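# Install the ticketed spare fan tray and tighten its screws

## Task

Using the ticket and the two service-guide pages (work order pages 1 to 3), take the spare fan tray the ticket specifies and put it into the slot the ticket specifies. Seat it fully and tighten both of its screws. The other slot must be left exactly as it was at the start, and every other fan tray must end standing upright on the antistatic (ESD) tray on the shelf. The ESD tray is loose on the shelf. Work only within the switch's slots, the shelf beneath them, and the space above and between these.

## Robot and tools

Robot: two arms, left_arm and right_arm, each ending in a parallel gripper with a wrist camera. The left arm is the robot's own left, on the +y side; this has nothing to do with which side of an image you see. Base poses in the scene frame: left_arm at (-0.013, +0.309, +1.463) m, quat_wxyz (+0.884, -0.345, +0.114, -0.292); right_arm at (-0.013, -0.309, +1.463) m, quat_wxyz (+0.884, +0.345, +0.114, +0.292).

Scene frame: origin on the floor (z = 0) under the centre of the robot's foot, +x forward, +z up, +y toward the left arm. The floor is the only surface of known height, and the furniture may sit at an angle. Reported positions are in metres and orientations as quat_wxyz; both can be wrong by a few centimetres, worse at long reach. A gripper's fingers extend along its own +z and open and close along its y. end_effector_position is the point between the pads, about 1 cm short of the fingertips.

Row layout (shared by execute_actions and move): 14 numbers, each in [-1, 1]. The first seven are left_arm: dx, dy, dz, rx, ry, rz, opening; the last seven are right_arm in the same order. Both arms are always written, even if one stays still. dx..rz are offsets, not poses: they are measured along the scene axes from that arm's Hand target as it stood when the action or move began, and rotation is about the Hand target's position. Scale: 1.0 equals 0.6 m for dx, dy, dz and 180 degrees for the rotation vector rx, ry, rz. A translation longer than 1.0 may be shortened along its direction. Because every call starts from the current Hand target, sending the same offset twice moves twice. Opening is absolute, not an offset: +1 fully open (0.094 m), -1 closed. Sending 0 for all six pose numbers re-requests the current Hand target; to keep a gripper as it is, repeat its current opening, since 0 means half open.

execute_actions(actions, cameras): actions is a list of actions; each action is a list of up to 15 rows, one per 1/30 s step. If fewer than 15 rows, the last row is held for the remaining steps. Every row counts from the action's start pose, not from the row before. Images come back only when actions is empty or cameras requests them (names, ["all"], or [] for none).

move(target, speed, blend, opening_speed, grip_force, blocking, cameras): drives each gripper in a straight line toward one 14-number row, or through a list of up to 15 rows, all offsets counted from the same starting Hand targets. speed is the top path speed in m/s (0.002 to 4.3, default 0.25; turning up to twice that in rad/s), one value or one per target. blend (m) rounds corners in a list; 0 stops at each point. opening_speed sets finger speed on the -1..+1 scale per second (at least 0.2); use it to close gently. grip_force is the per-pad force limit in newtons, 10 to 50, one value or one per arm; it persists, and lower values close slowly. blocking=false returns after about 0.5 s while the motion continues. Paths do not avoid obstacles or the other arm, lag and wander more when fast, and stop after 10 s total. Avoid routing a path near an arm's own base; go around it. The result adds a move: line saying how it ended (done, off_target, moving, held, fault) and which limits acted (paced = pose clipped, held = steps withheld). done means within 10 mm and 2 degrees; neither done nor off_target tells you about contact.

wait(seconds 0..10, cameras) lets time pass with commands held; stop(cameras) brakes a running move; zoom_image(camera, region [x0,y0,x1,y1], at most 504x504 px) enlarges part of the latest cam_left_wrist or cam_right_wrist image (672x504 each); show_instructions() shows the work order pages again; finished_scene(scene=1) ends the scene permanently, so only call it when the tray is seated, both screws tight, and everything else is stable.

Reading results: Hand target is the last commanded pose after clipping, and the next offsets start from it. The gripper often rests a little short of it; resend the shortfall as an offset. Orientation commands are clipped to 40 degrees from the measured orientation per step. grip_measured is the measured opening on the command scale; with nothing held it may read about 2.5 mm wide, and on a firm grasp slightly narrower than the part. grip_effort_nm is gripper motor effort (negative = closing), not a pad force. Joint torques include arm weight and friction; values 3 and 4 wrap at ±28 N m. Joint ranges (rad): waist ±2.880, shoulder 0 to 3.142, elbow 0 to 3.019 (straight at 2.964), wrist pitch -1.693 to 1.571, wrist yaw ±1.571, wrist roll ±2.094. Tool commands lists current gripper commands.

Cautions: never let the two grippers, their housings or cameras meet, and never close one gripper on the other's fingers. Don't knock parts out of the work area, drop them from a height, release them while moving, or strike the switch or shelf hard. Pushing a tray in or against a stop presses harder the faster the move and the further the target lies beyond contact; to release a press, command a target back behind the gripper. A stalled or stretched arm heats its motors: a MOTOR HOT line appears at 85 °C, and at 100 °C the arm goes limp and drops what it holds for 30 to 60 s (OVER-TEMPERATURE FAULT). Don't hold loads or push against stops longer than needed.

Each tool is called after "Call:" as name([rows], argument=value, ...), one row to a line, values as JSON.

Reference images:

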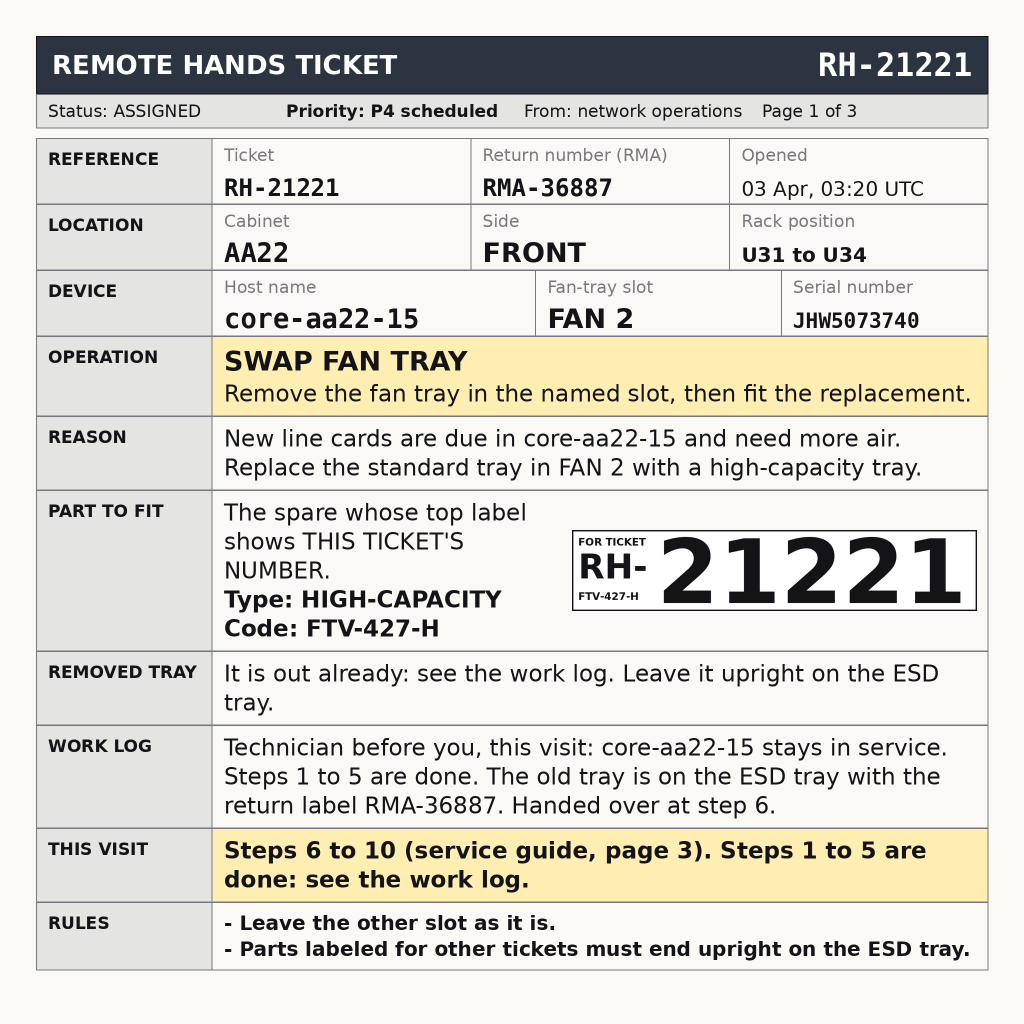

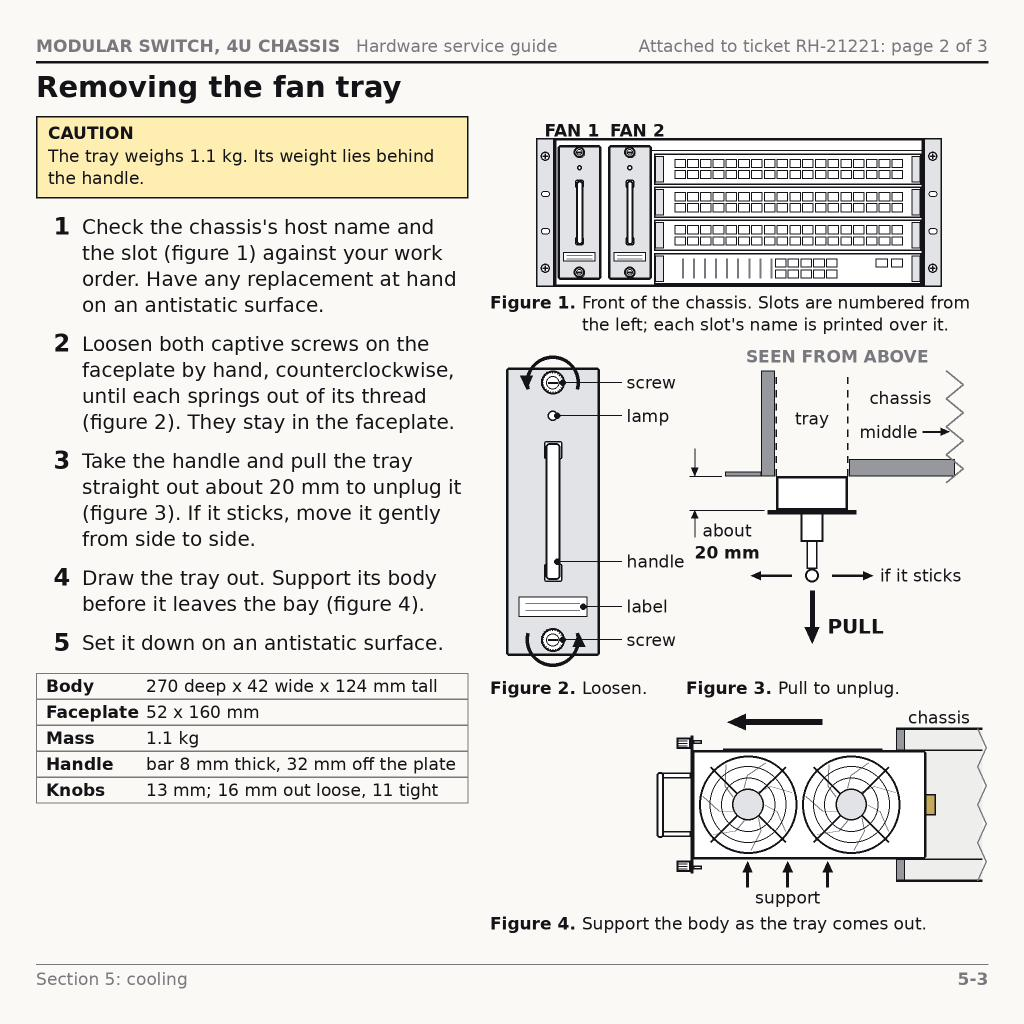

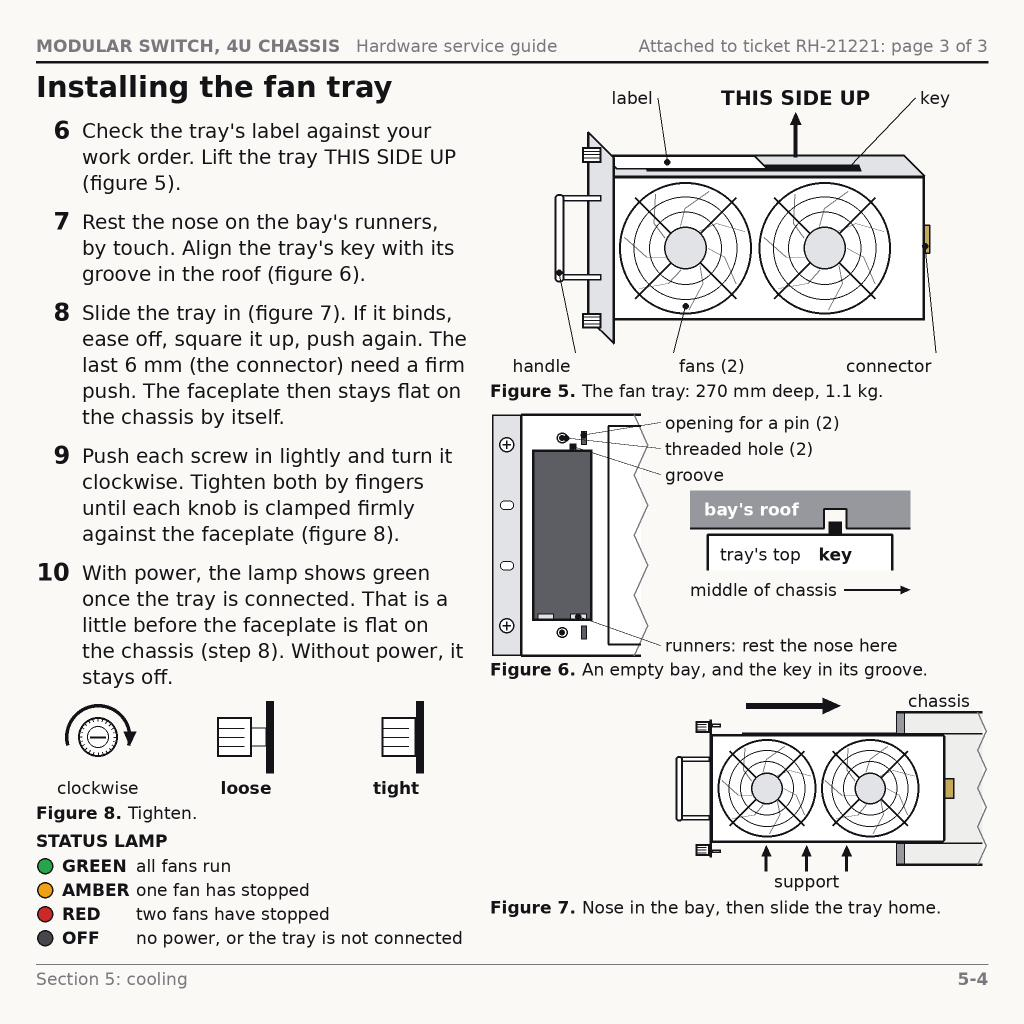

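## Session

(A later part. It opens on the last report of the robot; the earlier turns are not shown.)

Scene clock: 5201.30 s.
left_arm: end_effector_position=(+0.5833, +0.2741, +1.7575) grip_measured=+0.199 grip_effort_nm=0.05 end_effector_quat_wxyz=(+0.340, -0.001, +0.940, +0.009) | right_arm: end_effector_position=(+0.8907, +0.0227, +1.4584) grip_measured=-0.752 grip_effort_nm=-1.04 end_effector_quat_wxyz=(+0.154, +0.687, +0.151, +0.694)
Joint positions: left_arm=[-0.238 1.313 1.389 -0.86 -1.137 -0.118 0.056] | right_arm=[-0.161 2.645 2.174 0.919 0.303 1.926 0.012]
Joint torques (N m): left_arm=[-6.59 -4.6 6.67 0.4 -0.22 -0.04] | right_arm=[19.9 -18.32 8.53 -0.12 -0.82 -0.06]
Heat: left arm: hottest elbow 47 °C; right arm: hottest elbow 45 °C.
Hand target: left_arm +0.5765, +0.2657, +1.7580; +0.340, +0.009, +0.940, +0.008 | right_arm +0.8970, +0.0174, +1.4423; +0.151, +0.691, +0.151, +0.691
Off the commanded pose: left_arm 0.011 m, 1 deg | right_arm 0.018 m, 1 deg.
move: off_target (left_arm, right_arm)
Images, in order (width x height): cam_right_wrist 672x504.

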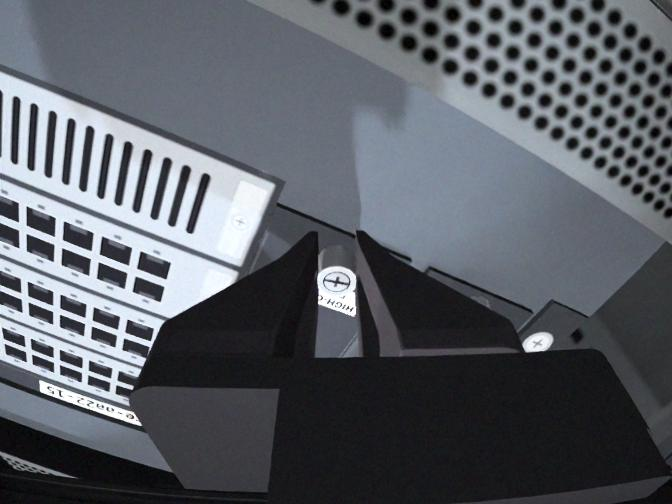

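Call:
move([
  [0,0,0,0,0,0,0.2,-0.01,0.015,0.020,0,0,0,-0.6],
  [0,0,0,0,0,0,0.2,-0.01,0.015,0.020,-0.6,0,0,-0.6],
  [0,0,0,0,0,0,0.2,-0.01,0.015,0.020,0.79,0,0,-0.6],
], speed=0.8, cameras=["all"])

Call:
zoom_image(camera="cam_left_wrist", region=[420, 0, 672, 189])

Call:
zoom_image(camera="cam_right_wrist", region=[180, 50, 432, 300])

Scene clock: 5222.20 s.
left_arm: end_effector_position=(+0.5833, +0.2741, +1.7575) grip_measured=+0.199 grip_effort_nm=0.05 end_effector_quat_wxyz=(+0.340, -0.001, +0.940, +0.009) | right_arm: end_effector_position=(+0.8909, +0.0228, +1.4561) grip_measured=-0.601 grip_effort_nm=0.07 end_effector_quat_wxyz=(-0.607, +0.362, -0.609, +0.361)
Joint positions: left_arm=[-0.238 1.313 1.389 -0.86 -1.137 -0.118 0.056] | right_arm=[-0.161 2.642 2.17 0.907 0.312 -1.85 0.019]
Joint torques (N m): left_arm=[-6.71 -4.48 6.65 0.44 -0.23 -0.08] | right_arm=[21.77 -18.49 8.31 0.61 -0.49 -0.22]
Heat: left arm: hottest elbow 47 °C; right arm: hottest elbow 43 °C.
Hand target: left_arm +0.5765, +0.2657, +1.7580; +0.340, +0.009, +0.940, +0.008 | right_arm +0.8911, +0.0262, +1.4545; +0.605, -0.366, +0.605, -0.367
Off the commanded pose: left_arm 0.011 m, 1 deg | right_arm 0.004 m, 1 deg.
move: off_target (left_arm)

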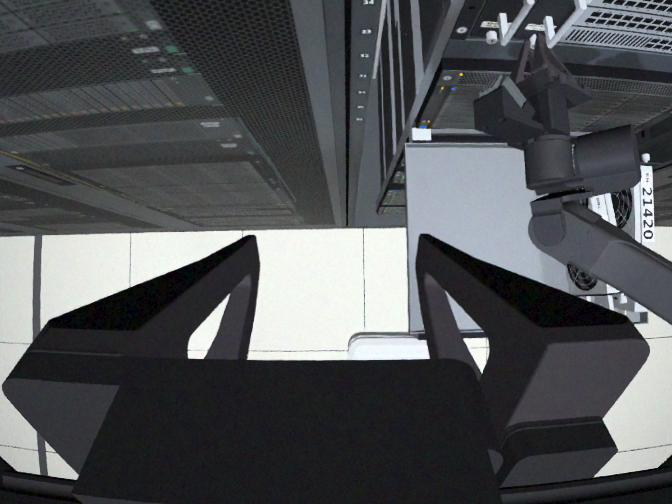

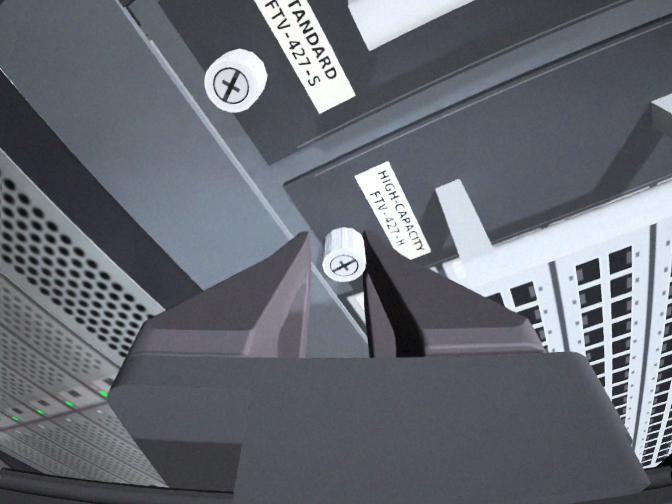

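Scaled by 2.000 from the camera's 672x504 image, which has a finer 960x720 frame.

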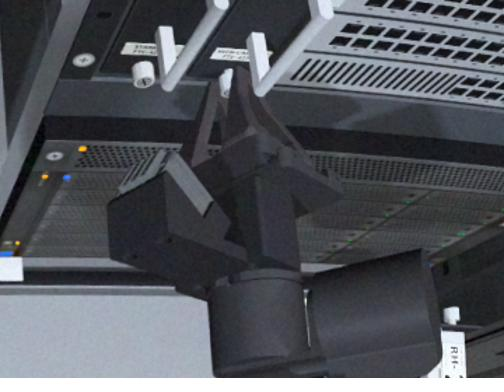

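Scaled by 2.000 from the camera's 672x504 image, which has a finer 960x720 frame.

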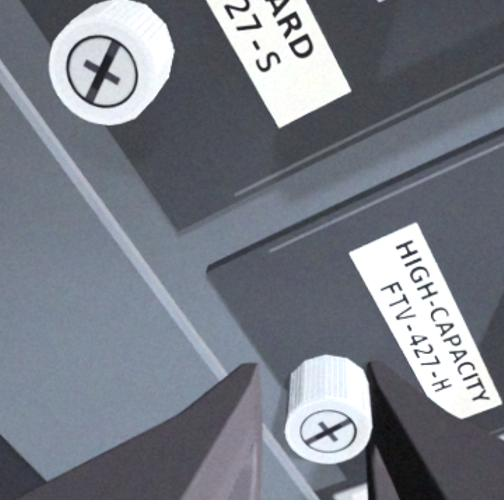

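Call:
move([
  [0,0,0,0,0,0,0.2,-0.006,0.006,0.014,0,0,0,-0.6],
  [0,0,0,0,0,0,0.2,-0.006,0.006,0.014,0,0,0,-0.9],
  [0,0,0,0,0,0,0.2,-0.005,0.006,0.014,0.6,0,0,-0.9],
  [0,0,0,0,0,0,0.2,-0.004,0.006,0.014,-0.78,0,0,-0.9],
], speed=0.6, cameras=["cam_right_wrist"])

Scene clock: 5236.57 s.
left_arm: end_effector_position=(+0.5833, +0.2741, +1.7575) grip_measured=+0.199 grip_effort_nm=0.05 end_effector_quat_wxyz=(+0.340, -0.001, +0.940, +0.009) | right_arm: end_effector_position=(+0.8902, +0.0256, +1.4625) grip_measured=-0.753 grip_effort_nm=-1.04 end_effector_quat_wxyz=(+0.146, +0.689, +0.147, +0.694)
Joint positions: left_arm=[-0.238 1.313 1.389 -0.86 -1.137 -0.118 0.056] | right_arm=[-0.155 2.639 2.17 0.909 0.308 1.943 0.012]
Joint torques (N m): left_arm=[-6.71 -4.37 6.67 0.44 -0.2 -0.04] | right_arm=[22.12 -19.02 7.5 0.49 0.08 -0.04]
Heat: left arm: hottest elbow 47 °C; right arm: hottest elbow 44 °C.
Hand target: left_arm +0.5765, +0.2657, +1.7580; +0.340, +0.009, +0.940, +0.008 | right_arm +0.8887, +0.0299, +1.4627; +0.140, +0.693, +0.140, +0.693
Off the commanded pose: left_arm 0.011 m, 1 deg | right_arm 0.005 m, 1 deg.
move: off_target (left_arm); target 2's new opening was sent with right_arm's hand 0.011 m and 1 deg from that target
Images, in order (width x height): cam_right_wrist 672x504.

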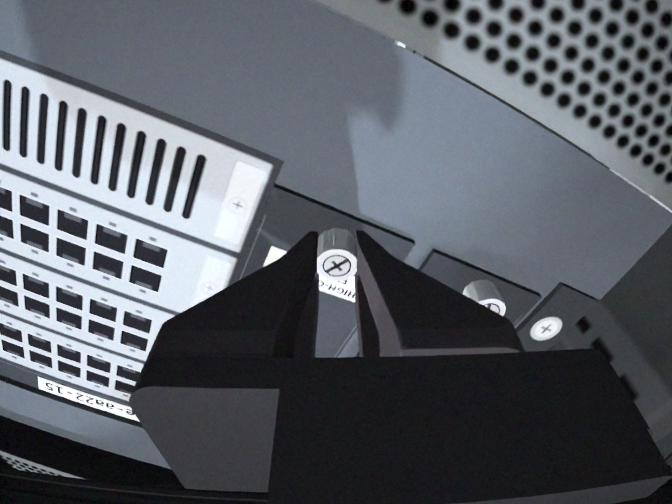

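Call:
move([
  [0,0,0,0,0,0,0.2,0,0,0,0,0,0,-0.6],
  [0,0,0,0,0,0,0.2,-0.014,0,0,-0.6,0,0,-0.6],
  [0,0,0,0,0,0,0.2,-0.014,0,0,0.76,0,0,-0.6],
], speed=0.8, cameras=["cam_right_wrist"])

Call:
zoom_image(camera="cam_right_wrist", region=[180, 50, 432, 300])

Scene clock: 5259.33 s.
left_arm: end_effector_position=(+0.5833, +0.2741, +1.7575) grip_measured=+0.199 grip_effort_nm=0.05 end_effector_quat_wxyz=(+0.340, -0.001, +0.940, +0.009) | right_arm: end_effector_position=(+0.8813, +0.0172, +1.4517) grip_measured=-0.601 grip_effort_nm=0.06 end_effector_quat_wxyz=(-0.584, +0.377, -0.608, +0.383)
Joint positions: left_arm=[-0.238 1.313 1.389 -0.86 -1.137 -0.118 0.056] | right_arm=[-0.159 2.621 2.116 0.944 0.346 -1.914 0.019]
Joint torques (N m): left_arm=[-6.77 -4.72 6.6 0.49 -0.21 -0.04] | right_arm=[22.71 -18.9 7.79 0.46 -1.35 -0.27]
Heat: left arm: hottest elbow 46 °C; right arm: hottest elbow 42 °C.
Hand target: left_arm +0.5765, +0.2657, +1.7580; +0.340, +0.009, +0.940, +0.008 | right_arm +0.8803, +0.0300, +1.4630; +0.593, -0.385, +0.593, -0.385
Off the commanded pose: left_arm 0.011 m, 1 deg | right_arm 0.017 m, 2 deg.
move: off_target (left_arm, right_arm)
Images, in order (width x height): cam_right_wrist 672x504.

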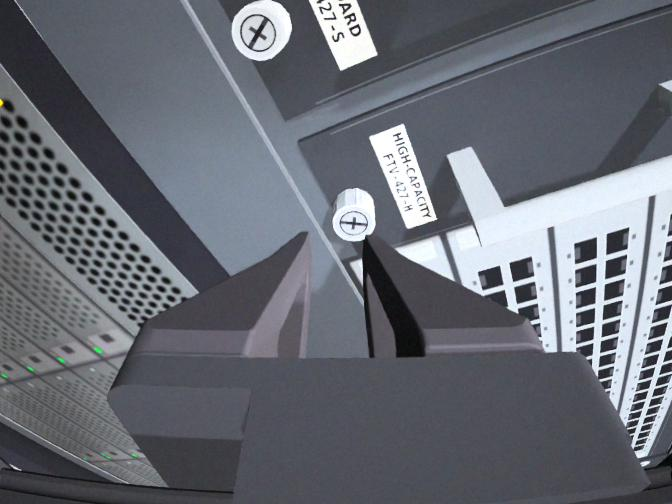

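Scaled by 2.000 from the camera's 672x504 image, which has a finer 960x720 frame.

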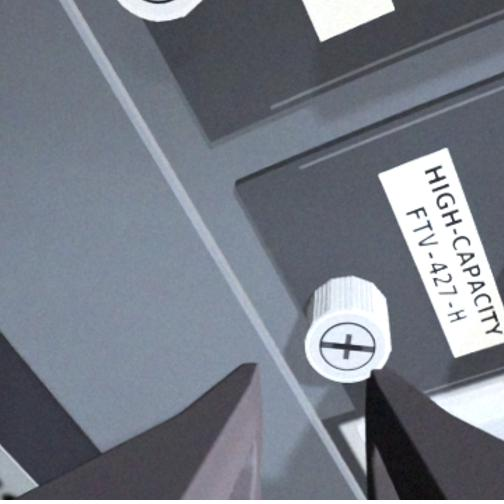

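Call:
move(target=[0,0,0,0,0,0,0.2,-0.004,0.014,0.012,0,0,0,-0.6], speed=0.1, cameras=["cam_right_wrist"])

Scene clock: 5272.93 s.
left_arm: end_effector_position=(+0.5833, +0.2741, +1.7575) grip_measured=+0.199 grip_effort_nm=0.05 end_effector_quat_wxyz=(+0.340, -0.001, +0.940, +0.009) | right_arm: end_effector_position=(+0.8813, +0.0169, +1.4514) grip_measured=-0.601 grip_effort_nm=0.06 end_effector_quat_wxyz=(-0.582, +0.379, -0.608, +0.385)
Joint positions: left_arm=[-0.238 1.313 1.389 -0.86 -1.137 -0.118 0.056] | right_arm=[-0.159 2.621 2.116 0.944 0.348 -1.922 0.019]
Joint torques (N m): left_arm=[-6.83 -4.54 6.64 0.42 -0.22 -0.04] | right_arm=[23.94 -18.61 8.27 0.44 -0.95 -0.26]
Heat: left arm: hottest elbow 46 °C; right arm: hottest elbow 41 °C.
Hand target: left_arm +0.5765, +0.2657, +1.7580; +0.340, +0.009, +0.940, +0.008 | right_arm +0.8779, +0.0384, +1.4702; +0.593, -0.385, +0.593, -0.385
Off the commanded pose: left_arm 0.011 m, 1 deg | right_arm 0.029 m, 2 deg.
move: off_target (left_arm, right_arm)
Images, in order (width x height): cam_right_wrist 672x504.

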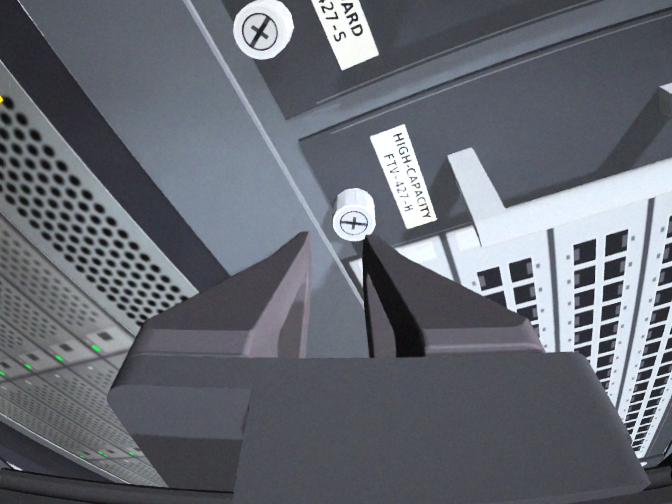

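Call:
move([
  [0,0,0,0,0,0,0.2,-0.069,-0.0273,-0.0122,0,0,0,-0.6],
  [0,0,0,0,0,0,0.2,-0.0112,-0.0348,-0.0302,0,0,0,-0.6],
], speed=0.1, cameras=["cam_right_wrist"])

Scene clock: 5288.13 s.
left_arm: end_effector_position=(+0.5833, +0.2741, +1.7575) grip_measured=+0.199 grip_effort_nm=0.05 end_effector_quat_wxyz=(+0.340, -0.001, +0.940, +0.009) | right_arm: end_effector_position=(+0.8649, +0.0167, +1.4564) grip_measured=-0.601 grip_effort_nm=0.06 end_effector_quat_wxyz=(-0.594, +0.385, -0.593, +0.383)
Joint positions: left_arm=[-0.238 1.313 1.389 -0.86 -1.137 -0.118 0.056] | right_arm=[-0.157 2.578 2.015 0.998 0.311 -1.927 0.019]
Joint torques (N m): left_arm=[-6.77 -4.42 6.76 0.34 -0.23 -0.01] | right_arm=[20.6 -17.49 9.37 0.1 -0.56 -0.1]
Heat: left arm: hottest elbow 46 °C; right arm: hottest elbow 41 °C.
Hand target: left_arm +0.5765, +0.2657, +1.7580; +0.340, +0.009, +0.940, +0.008 | right_arm +0.8711, +0.0175, +1.4516; +0.593, -0.385, +0.593, -0.385
Off the commanded pose: left_arm 0.011 m, 1 deg | right_arm 0.008 m, 0 deg.
move: off_target (left_arm)
Images, in order (width x height): cam_right_wrist 672x504.

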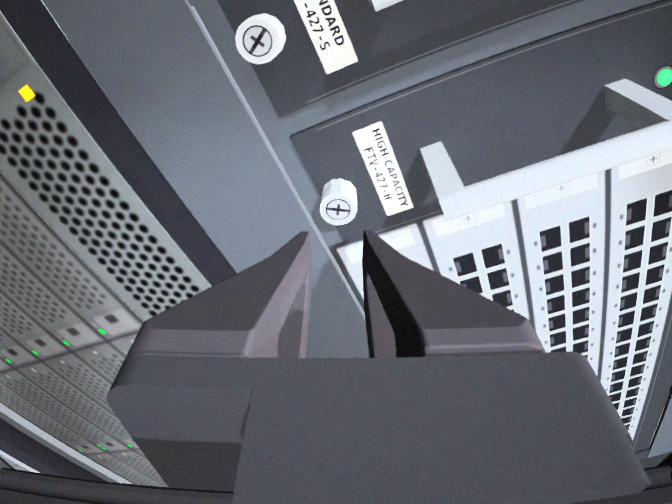

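Call:
move(target=[0,0,0,0,0,0,0.2,0.041,0.001,-0.009,0,0,0,-0.6], speed=0.05, cameras=["cam_right_wrist"])

Scene clock: 5296.70 s.
left_arm: end_effector_position=(+0.5833, +0.2741, +1.7575) grip_measured=+0.199 grip_effort_nm=0.05 end_effector_quat_wxyz=(+0.340, -0.001, +0.940, +0.009) | right_arm: end_effector_position=(+0.8793, +0.0207, +1.4601) grip_measured=-0.601 grip_effort_nm=0.06 end_effector_quat_wxyz=(-0.597, +0.382, -0.592, +0.385)
Joint positions: left_arm=[-0.238 1.313 1.389 -0.86 -1.137 -0.118 0.056] | right_arm=[-0.157 2.611 2.1 0.956 0.306 -1.927 0.019]
Joint torques (N m): left_arm=[-6.83 -4.37 6.74 0.43 -0.23 -0.04] | right_arm=[19.72 -16.67 12.07 -1.01 -0.87 -0.04]
Heat: left arm: hottest elbow 46 °C; right arm: hottest elbow 41 °C.
Hand target: left_arm +0.5765, +0.2657, +1.7580; +0.340, +0.009, +0.940, +0.008 | right_arm +0.8957, +0.0181, +1.4463; +0.593, -0.385, +0.593, -0.385
Off the commanded pose: left_arm 0.011 m, 1 deg | right_arm 0.022 m, 1 deg.
move: off_target (left_arm, right_arm)
Images, in order (width x height): cam_right_wrist 672x504.

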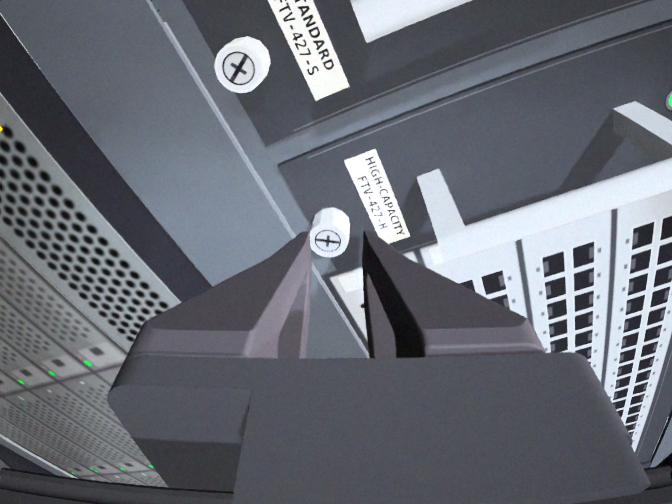

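Call:
move(target=[0,0,0,0,0,0,0.2,0.004,0.004,-0.008,0,0,0,-0.6], speed=0.05, cameras=["cam_right_wrist"])

Scene clock: 5302.90 s.
left_arm: end_effector_position=(+0.5833, +0.2741, +1.7575) grip_measured=+0.199 grip_effort_nm=0.05 end_effector_quat_wxyz=(+0.340, -0.001, +0.940, +0.009) | right_arm: end_effector_position=(+0.8888, +0.0277, +1.4600) grip_measured=-0.601 grip_effort_nm=0.05 end_effector_quat_wxyz=(-0.600, +0.385, -0.588, +0.382)
Joint positions: left_arm=[-0.238 1.313 1.389 -0.86 -1.137 -0.118 0.056] | right_arm=[-0.157 2.643 2.168 0.913 0.296 -1.927 0.019]
Joint torques (N m): left_arm=[-6.77 -4.72 6.67 0.39 -0.21 -0.04] | right_arm=[19.78 -17.44 9.99 0.06 -0.55 -0.03]
Heat: left arm: hottest elbow 46 °C; right arm: hottest elbow 42 °C.
Hand target: left_arm +0.5765, +0.2657, +1.7580; +0.340, +0.009, +0.940, +0.008 | right_arm +0.8981, +0.0206, +1.4416; +0.593, -0.385, +0.593, -0.385
Off the commanded pose: left_arm 0.011 m, 1 deg | right_arm 0.022 m, 1 deg.
move: off_target (left_arm, right_arm)
Images, in order (width x height): cam_right_wrist 672x504.

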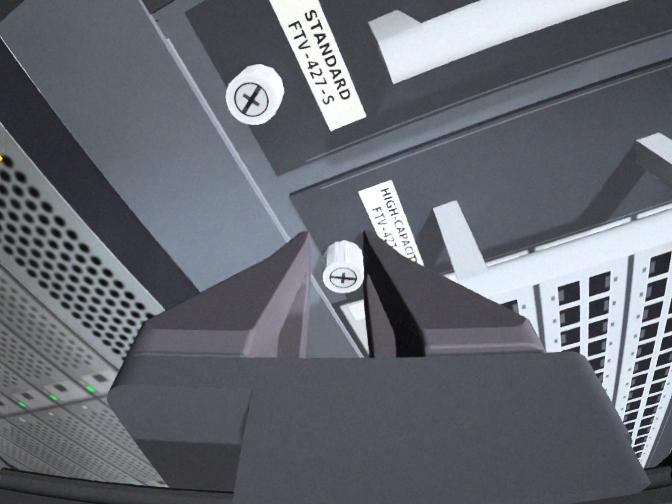

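Call:
move([
  [0,0,0,0,0,0,0.2,0,0,0.003,0,0,0,-0.9],
  [0,0,0,0,0,0,0.2,0.004,0,0.006,0.6,0,0,-0.9],
  [0,0,0,0,0,0,0.2,0.008,0.003,0.009,-0.77,0,0,-0.9],
], speed=0.5, cameras=["cam_right_wrist"])

Scene clock: 5319.13 s.
left_arm: end_effector_position=(+0.5833, +0.2741, +1.7575) grip_measured=+0.199 grip_effort_nm=0.05 end_effector_quat_wxyz=(+0.340, -0.001, +0.940, +0.009) | right_arm: end_effector_position=(+0.8914, +0.0233, +1.4590) grip_measured=-0.752 grip_effort_nm=-1.04 end_effector_quat_wxyz=(+0.156, +0.689, +0.150, +0.692)
Joint positions: left_arm=[-0.238 1.313 1.389 -0.86 -1.137 -0.118 0.056] | right_arm=[-0.159 2.647 2.18 0.914 0.312 1.923 0.012]
Joint torques (N m): left_arm=[-6.95 -4.31 6.68 0.51 -0.2 -0.02] | right_arm=[20.31 -17.44 11.04 -0.88 -0.98 -0.05]
Heat: left arm: hottest elbow 46 °C; right arm: hottest elbow 44 °C.
Hand target: left_arm +0.5765, +0.2657, +1.7580; +0.340, +0.009, +0.940, +0.008 | right_arm +0.9030, +0.0222, +1.4471; +0.151, +0.691, +0.151, +0.691
Off the commanded pose: left_arm 0.011 m, 1 deg | right_arm 0.017 m, 1 deg.
move: off_target (left_arm, right_arm)
Images, in order (width x height): cam_right_wrist 672x504.

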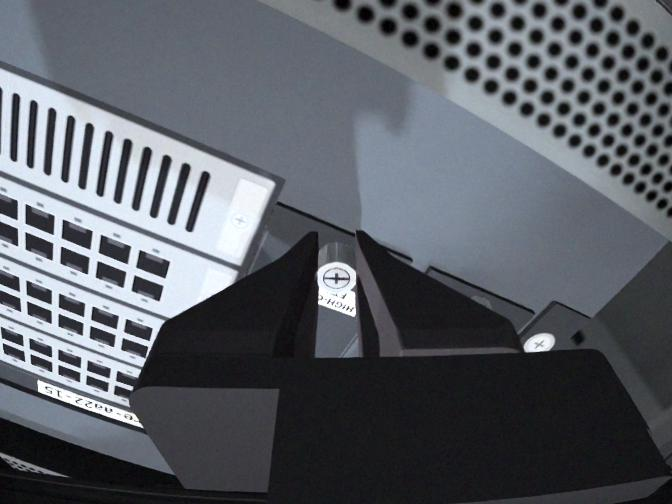

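Call:
move([
  [0,0,0,0,0,0,0.2,-0.024,0.0128,0.026,0,0,0,-0.6],
  [0,0,0,0,0,0,0.2,-0.024,0.0128,0.026,-0.6,0,0,-0.6],
  [0,0,0,0,0,0,0.2,-0.024,0.0128,0.026,0.76,0,0,-0.6],
], speed=0.6, cameras=["cam_right_wrist"])

Call:
zoom_image(camera="cam_right_wrist", region=[180, 50, 432, 300])

Scene clock: 5358.73 s.
left_arm: end_effector_position=(+0.5833, +0.2741, +1.7575) grip_measured=+0.199 grip_effort_nm=0.05 end_effector_quat_wxyz=(+0.340, -0.001, +0.940, +0.009) | right_arm: end_effector_position=(+0.8902, +0.0230, +1.4566) grip_measured=-0.602 grip_effort_nm=0.07 end_effector_quat_wxyz=(-0.586, +0.391, -0.593, +0.391)
Joint positions: left_arm=[-0.238 1.313 1.389 -0.86 -1.137 -0.118 0.056] | right_arm=[-0.159 2.64 2.168 0.907 0.321 -1.95 0.019]
Joint torques (N m): left_arm=[-6.65 -4.78 6.68 0.42 -0.22 -0.01] | right_arm=[22.53 -19.14 7.69 0.68 -0.47 -0.22]
Heat: left arm: hottest elbow 46 °C; right arm: hottest elbow 46 °C.
Hand target: left_arm +0.5765, +0.2657, +1.7580; +0.340, +0.009, +0.940, +0.008 | right_arm +0.8886, +0.0298, +1.4627; +0.587, -0.394, +0.587, -0.395
Off the commanded pose: left_arm 0.011 m, 1 deg | right_arm 0.009 m, 1 deg.
move: off_target (left_arm)
Images, in order (width x height): cam_right_wrist 672x504.

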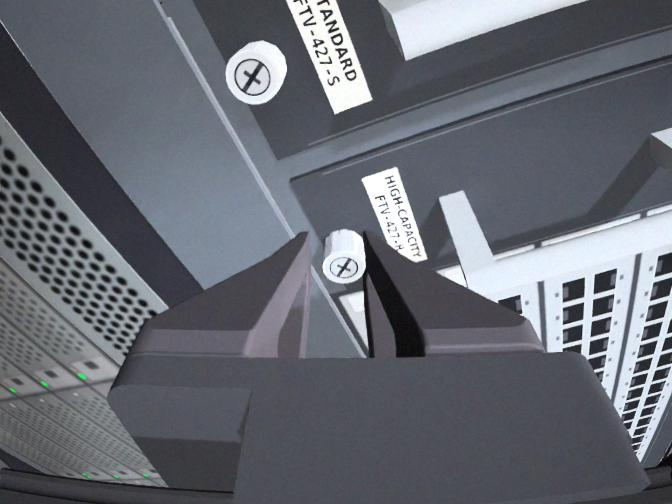

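Scaled by 2.000 from the camera's 672x504 image, which has a finer 960x720 frame.

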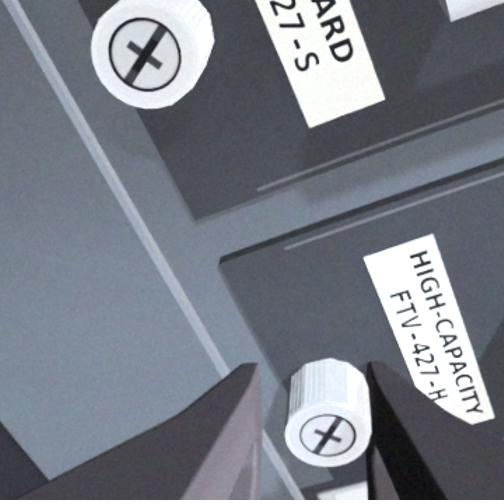

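Call:
move([
  [0,0,0,0,0,0,0.2,-0.0868,-0.008,0,0,0,0,-0.6],
  [0,0,0,0,0,0,0.2,-0.0225,-0.0155,-0.0177,0.02,0,0,-0.6],
], speed=0.1, cameras=["cam_right_wrist"])

Scene clock: 5388.33 s.
left_arm: end_effector_position=(+0.5833, +0.2741, +1.7575) grip_measured=+0.199 grip_effort_nm=0.05 end_effector_quat_wxyz=(+0.340, -0.001, +0.940, +0.009) | right_arm: end_effector_position=(+0.8683, +0.0214, +1.4577) grip_measured=-0.602 grip_effort_nm=0.07 end_effector_quat_wxyz=(-0.598, +0.381, -0.595, +0.378)
Joint positions: left_arm=[-0.238 1.313 1.389 -0.86 -1.137 -0.118 0.056] | right_arm=[-0.154 2.591 2.044 0.983 0.312 -1.914 0.019]
Joint torques (N m): left_arm=[-6.53 -4.31 6.72 0.35 -0.19 -0.02] | right_arm=[20.6 -17.49 9.51 0.1 -0.56 0.06]
Heat: left arm: hottest elbow 46 °C; right arm: hottest elbow 43 °C.
Hand target: left_arm +0.5765, +0.2657, +1.7580; +0.340, +0.009, +0.940, +0.008 | right_arm +0.8750, +0.0207, +1.4521; +0.599, -0.376, +0.599, -0.376
Off the commanded pose: left_arm 0.011 m, 1 deg | right_arm 0.009 m, 1 deg.
move: off_target (left_arm)
Images, in order (width x height): cam_right_wrist 672x504.

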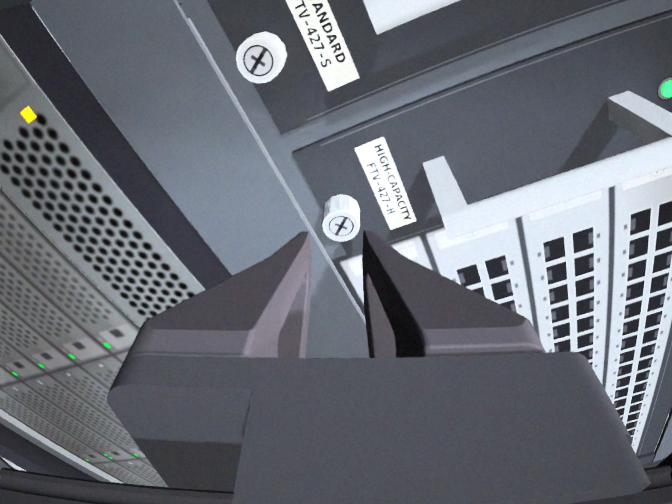

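Call:
move(target=[0,0,0,0,0,0,0.2,0.038,0.001,-0.010,0,0,0,-0.6], speed=0.05, cameras=["cam_right_wrist"])

Scene clock: 5394.93 s.
left_arm: end_effector_position=(+0.5833, +0.2741, +1.7575) grip_measured=+0.199 grip_effort_nm=0.05 end_effector_quat_wxyz=(+0.340, -0.001, +0.940, +0.009) | right_arm: end_effector_position=(+0.8882, +0.0287, +1.4625) grip_measured=-0.602 grip_effort_nm=0.07 end_effector_quat_wxyz=(-0.603, +0.380, -0.592, +0.376)
Joint positions: left_arm=[-0.238 1.313 1.389 -0.86 -1.137 -0.118 0.056] | right_arm=[-0.154 2.639 2.164 0.911 0.3 -1.909 0.019]
Joint torques (N m): left_arm=[-6.83 -4.48 6.76 0.32 -0.22 -0.02] | right_arm=[19.84 -17.55 10.1 0.08 -0.56 0.06]
Heat: left arm: hottest elbow 46 °C; right arm: hottest elbow 43 °C.
Hand target: left_arm +0.5765, +0.2657, +1.7580; +0.340, +0.009, +0.940, +0.008 | right_arm +0.8979, +0.0213, +1.4461; +0.599, -0.376, +0.599, -0.376
Off the commanded pose: left_arm 0.011 m, 1 deg | right_arm 0.020 m, 1 deg.
move: off_target (left_arm, right_arm)
Images, in order (width x height): cam_right_wrist 672x504.

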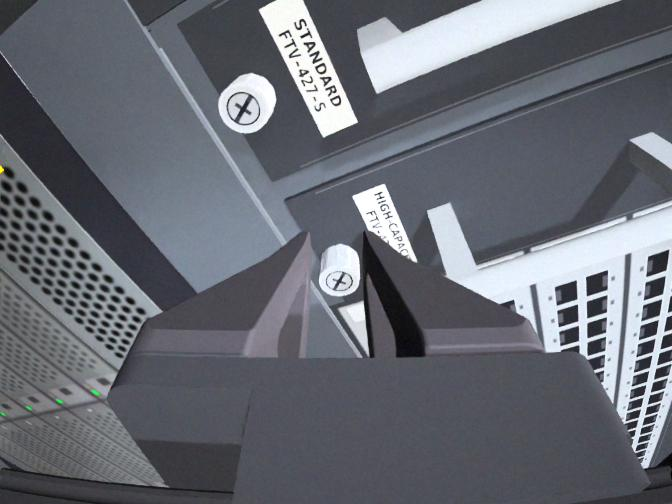

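Call:
zoom_image(camera="cam_right_wrist", region=[280, 180, 400, 300])

Scaled by 4.200 from the camera's 672x504 image, which has a finer 960x720 frame.

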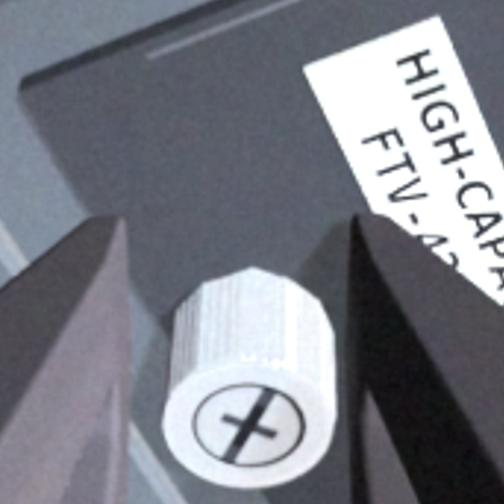

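Call:
move([
  [0,0,0,0,0,0,0.2,-0.15,0,0,0,0,0,-0.6],
  [0,0,0,0,0,0,0.2,-0.15,-0.15,0,0.85,0,0,-0.6],
], speed=0.25, cameras=["cam_right_wrist"])

Scene clock: 5521.23 s.
left_arm: end_effector_position=(+0.5833, +0.2741, +1.7575) grip_measured=+0.199 grip_effort_nm=0.05 end_effector_quat_wxyz=(+0.340, -0.001, +0.940, +0.009) | right_arm: end_effector_position=(+0.7988, -0.0433, +1.4451) grip_measured=-0.601 grip_effort_nm=0.07 end_effector_quat_wxyz=(+0.497, +0.485, +0.521, +0.497)
Joint positions: left_arm=[-0.238 1.313 1.389 -0.86 -1.137 -0.118 0.056] | right_arm=[-0.202 2.371 1.591 1.177 0.254 0.783 0.019]
Joint torques (N m): left_arm=[-6.89 -4.19 6.68 0.5 -0.22 -0.02] | right_arm=[16.44 -18.43 5.14 1.28 -0.53 -0.1]
Motor temperatures (°C): left_arm=[32 30 45 28 28 29 27] | right_arm=[40 37 45 30 31 26 30]
Heat: left arm: hottest elbow 45 °C; right arm: hottest elbow 45 °C.
Hand target: left_arm +0.5765, +0.2657, +1.7580; +0.340, +0.009, +0.940, +0.008 | right_arm +0.8078, -0.0687, +1.4461; +0.505, +0.495, +0.505, +0.494
Off the commanded pose: left_arm 0.011 m, 1 deg | right_arm 0.027 m, 2 deg.
move: off_target (left_arm, right_arm)
Images, in order (width x height): cam_right_wrist 672x504.

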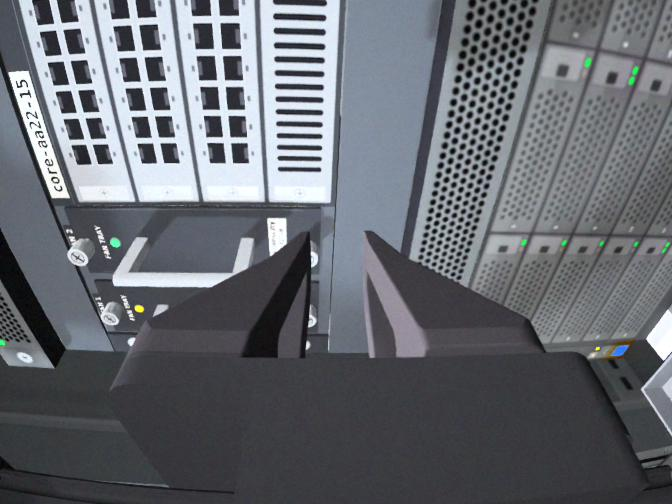

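Call:
zoom_image(camera="cam_right_wrist", region=[50, 200, 150, 350])

Call:
zoom_image(camera="cam_right_wrist", region=[250, 200, 350, 350])

Scaled by 3.360 from the camera's 672x504 image, which has a finer 960x720 frame.

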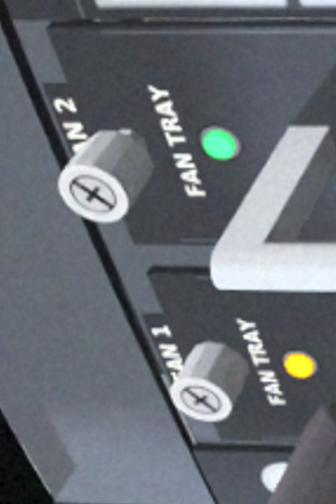

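Scaled by 3.360 from the camera's 672x504 image, which has a finer 960x720 frame.

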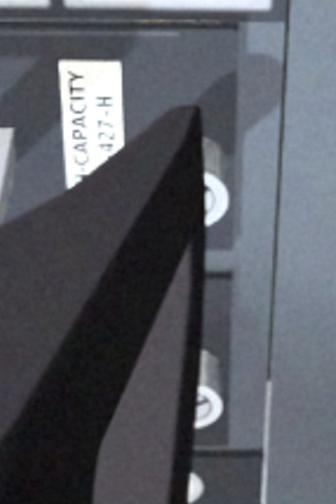

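Call:
move(target=[0,0,0,0,0,0,0.2,0.03,0,0.05,0,0,0,0.4], speed=0.25, cameras=["cam_right_wrist"])

Call:
zoom_image(camera="cam_right_wrist", region=[260, 180, 410, 330])

Scene clock: 5538.50 s.
left_arm: end_effector_position=(+0.5833, +0.2741, +1.7575) grip_measured=+0.199 grip_effort_nm=0.05 end_effector_quat_wxyz=(+0.340, -0.001, +0.940, +0.009) | right_arm: end_effector_position=(+0.8124, -0.0590, +1.4640) grip_measured=+0.398 grip_effort_nm=0.10 end_effector_quat_wxyz=(+0.500, +0.490, +0.517, +0.494)
Joint positions: left_arm=[-0.238 1.313 1.389 -0.86 -1.137 -0.118 0.056] | right_arm=[-0.202 2.331 1.598 1.141 0.267 0.784 0.066]
Joint torques (N m): left_arm=[-6.77 -4.31 6.72 0.46 -0.23 -0.01] | right_arm=[18.37 -17.9 7.84 0.09 -0.21 -0.18]
Heat: left arm: hottest elbow 45 °C; right arm: hottest elbow 43 °C.
Hand target: left_arm +0.5765, +0.2657, +1.7580; +0.340, +0.009, +0.940, +0.008 | right_arm +0.8258, -0.0686, +1.4760; +0.505, +0.495, +0.505, +0.495
Off the commanded pose: left_arm 0.011 m, 1 deg | right_arm 0.020 m, 2 deg.
move: off_target (left_arm, right_arm)
Images, in order (width x height): cam_right_wrist 672x504.

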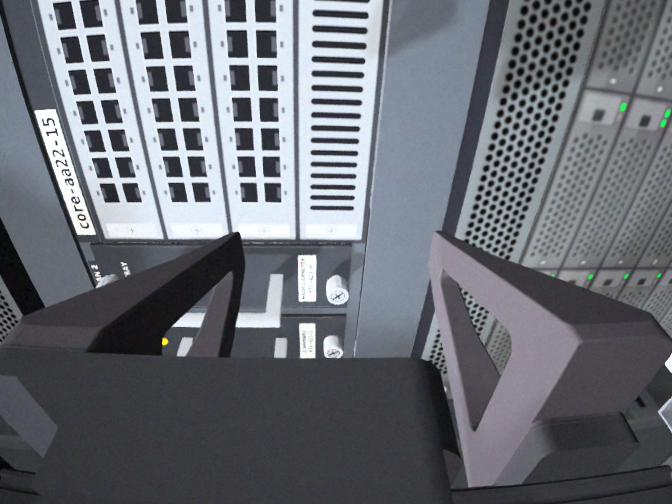

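Scaled by 3.360 from the camera's 672x504 image, which has a finer 960x720 frame.

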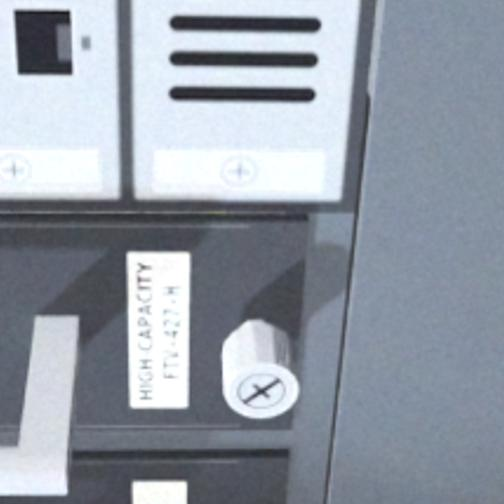

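Call:
zoom_image(camera="cam_right_wrist", region=[270, 240, 370, 365])

Scaled by 4.032 from the camera's 672x504 image, which has a finer 960x720 frame.

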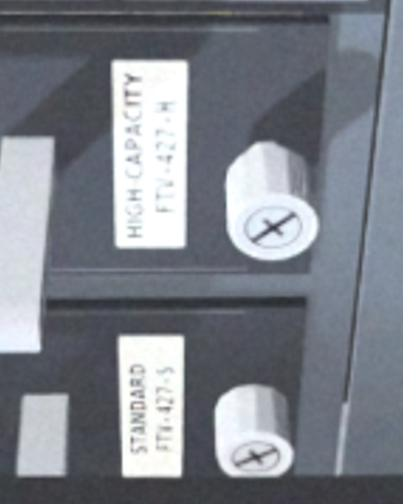

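Call:
move([
  [0,0,0,0,0,0,0.2,-0.07,0.0,-0.0218,-0.4,0,0,-0.6],
  [0,0,0,0,0,0,0.2,0.0178,0.156,-0.0218,-0.85,0,0,-0.6],
  [0,0,0,0,0,0,0.2,0.0757,0.1485,-0.0398,-0.85,0,0,-0.6],
], speed=0.15, cameras=["cam_right_wrist"])

Scene clock: 5587.97 s.
left_arm: end_effector_position=(+0.5833, +0.2741, +1.7575) grip_measured=+0.199 grip_effort_nm=0.05 end_effector_quat_wxyz=(+0.340, -0.001, +0.940, +0.009) | right_arm: end_effector_position=(+0.8370, +0.0049, +1.4558) grip_measured=-0.598 grip_effort_nm=-0.11 end_effector_quat_wxyz=(-0.596, +0.370, -0.605, +0.377)
Joint positions: left_arm=[-0.238 1.313 1.389 -0.86 -1.137 -0.118 0.056] | right_arm=[-0.153 2.519 1.87 1.095 0.331 -1.896 0.019]
Joint torques (N m): left_arm=[-6.83 -4.84 6.67 0.35 -0.21 -0.02] | right_arm=[22.3 -16.38 8.85 0.09 -0.23 -0.22]
Heat: left arm: hottest elbow 45 °C; right arm: hottest elbow 42 °C.
Hand target: left_arm +0.5765, +0.2657, +1.7580; +0.340, +0.009, +0.940, +0.008 | right_arm +0.8365, +0.0250, +1.4629; +0.599, -0.376, +0.599, -0.376 (not the last commanded pose)
Off the commanded pose: left_arm 0.011 m, 1 deg | right_arm 0.038 m, 1 deg.
move: off_target (left_arm, right_arm; path cut at 10 s); path passed 2 of 3 targets
Images, in order (width x height): cam_right_wrist 672x504.

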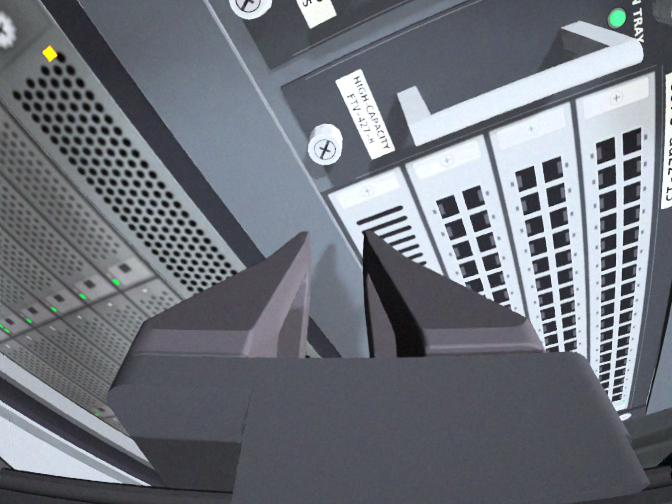

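Now B.

Call:
move(target=[0,0,0,0,0,0,0.2,0.0579,-0.0075,-0.018,0,0,0,-0.6], speed=0.1, cameras=["cam_right_wrist"])

Scene clock: 5593.23 s.
left_arm: end_effector_position=(+0.5833, +0.2741, +1.7575) grip_measured=+0.199 grip_effort_nm=0.05 end_effector_quat_wxyz=(+0.340, -0.001, +0.940, +0.009) | right_arm: end_effector_position=(+0.8655, +0.0186, +1.4593) grip_measured=-0.598 grip_effort_nm=-0.11 end_effector_quat_wxyz=(-0.601, +0.375, -0.599, +0.374)
Joint positions: left_arm=[-0.238 1.313 1.389 -0.86 -1.137 -0.118 0.056] | right_arm=[-0.153 2.579 2.022 0.995 0.314 -1.897 0.019]
Joint torques (N m): left_arm=[-6.59 -4.01 6.67 0.46 -0.22 -0.02] | right_arm=[20.48 -17.03 9.57 0.09 -0.56 -0.1]
Heat: left arm: hottest elbow 45 °C; right arm: hottest elbow 42 °C.
Hand target: left_arm +0.5765, +0.2657, +1.7580; +0.340, +0.009, +0.940, +0.008 | right_arm +0.8713, +0.0204, +1.4522; +0.599, -0.376, +0.599, -0.376
Off the commanded pose: left_arm 0.011 m, 1 deg | right_arm 0.009 m, 0 deg.
move: off_target (left_arm)
Images, in order (width x height): cam_right_wrist 672x504.

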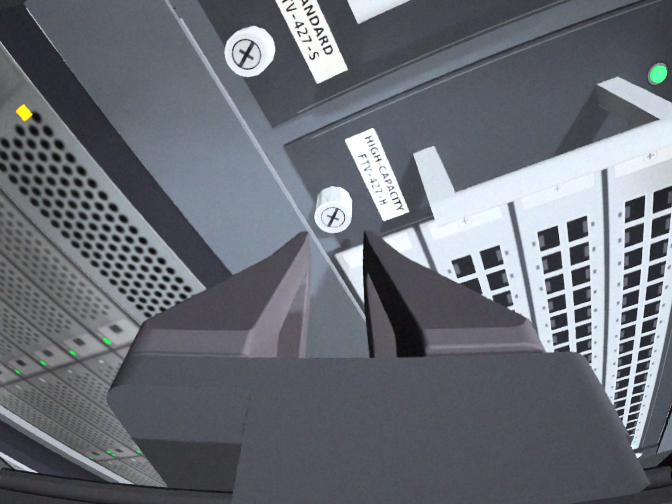

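Call:
move(target=[0,0,0,0,0,0,0.2,0.039,0.0005,-0.010,0,0,0,-0.6], speed=0.03, cameras=["cam_right_wrist"])

Scene clock: 5601.57 s.
left_arm: end_effector_position=(+0.5833, +0.2741, +1.7575) grip_measured=+0.199 grip_effort_nm=0.04 end_effector_quat_wxyz=(+0.340, -0.001, +0.940, +0.009) | right_arm: end_effector_position=(+0.8855, +0.0272, +1.4630) grip_measured=-0.598 grip_effort_nm=-0.12 end_effector_quat_wxyz=(-0.605, +0.376, -0.595, +0.373)
Joint positions: left_arm=[-0.238 1.313 1.389 -0.86 -1.137 -0.118 0.056] | right_arm=[-0.153 2.629 2.145 0.922 0.301 -1.897 0.019]
Joint torques (N m): left_arm=[-6.59 -4.42 6.69 0.34 -0.21 -0.05] | right_arm=[19.84 -17.49 9.92 0.17 -0.56 -0.04]
Heat: left arm: hottest elbow 45 °C; right arm: hottest elbow 43 °C.
Hand target: left_arm +0.5765, +0.2657, +1.7580; +0.340, +0.009, +0.940, +0.008 | right_arm +0.8946, +0.0207, +1.4461; +0.599, -0.376, +0.599, -0.376
Off the commanded pose: left_arm 0.011 m, 1 deg | right_arm 0.020 m, 1 deg.
move: off_target (left_arm, right_arm)
Images, in order (width x height): cam_right_wrist 672x504.

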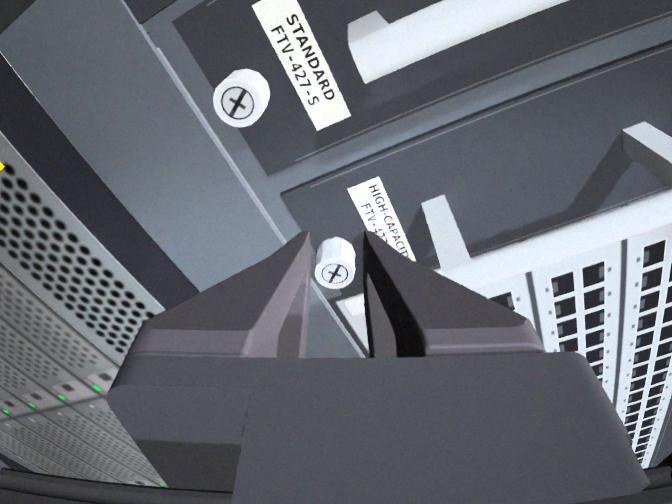

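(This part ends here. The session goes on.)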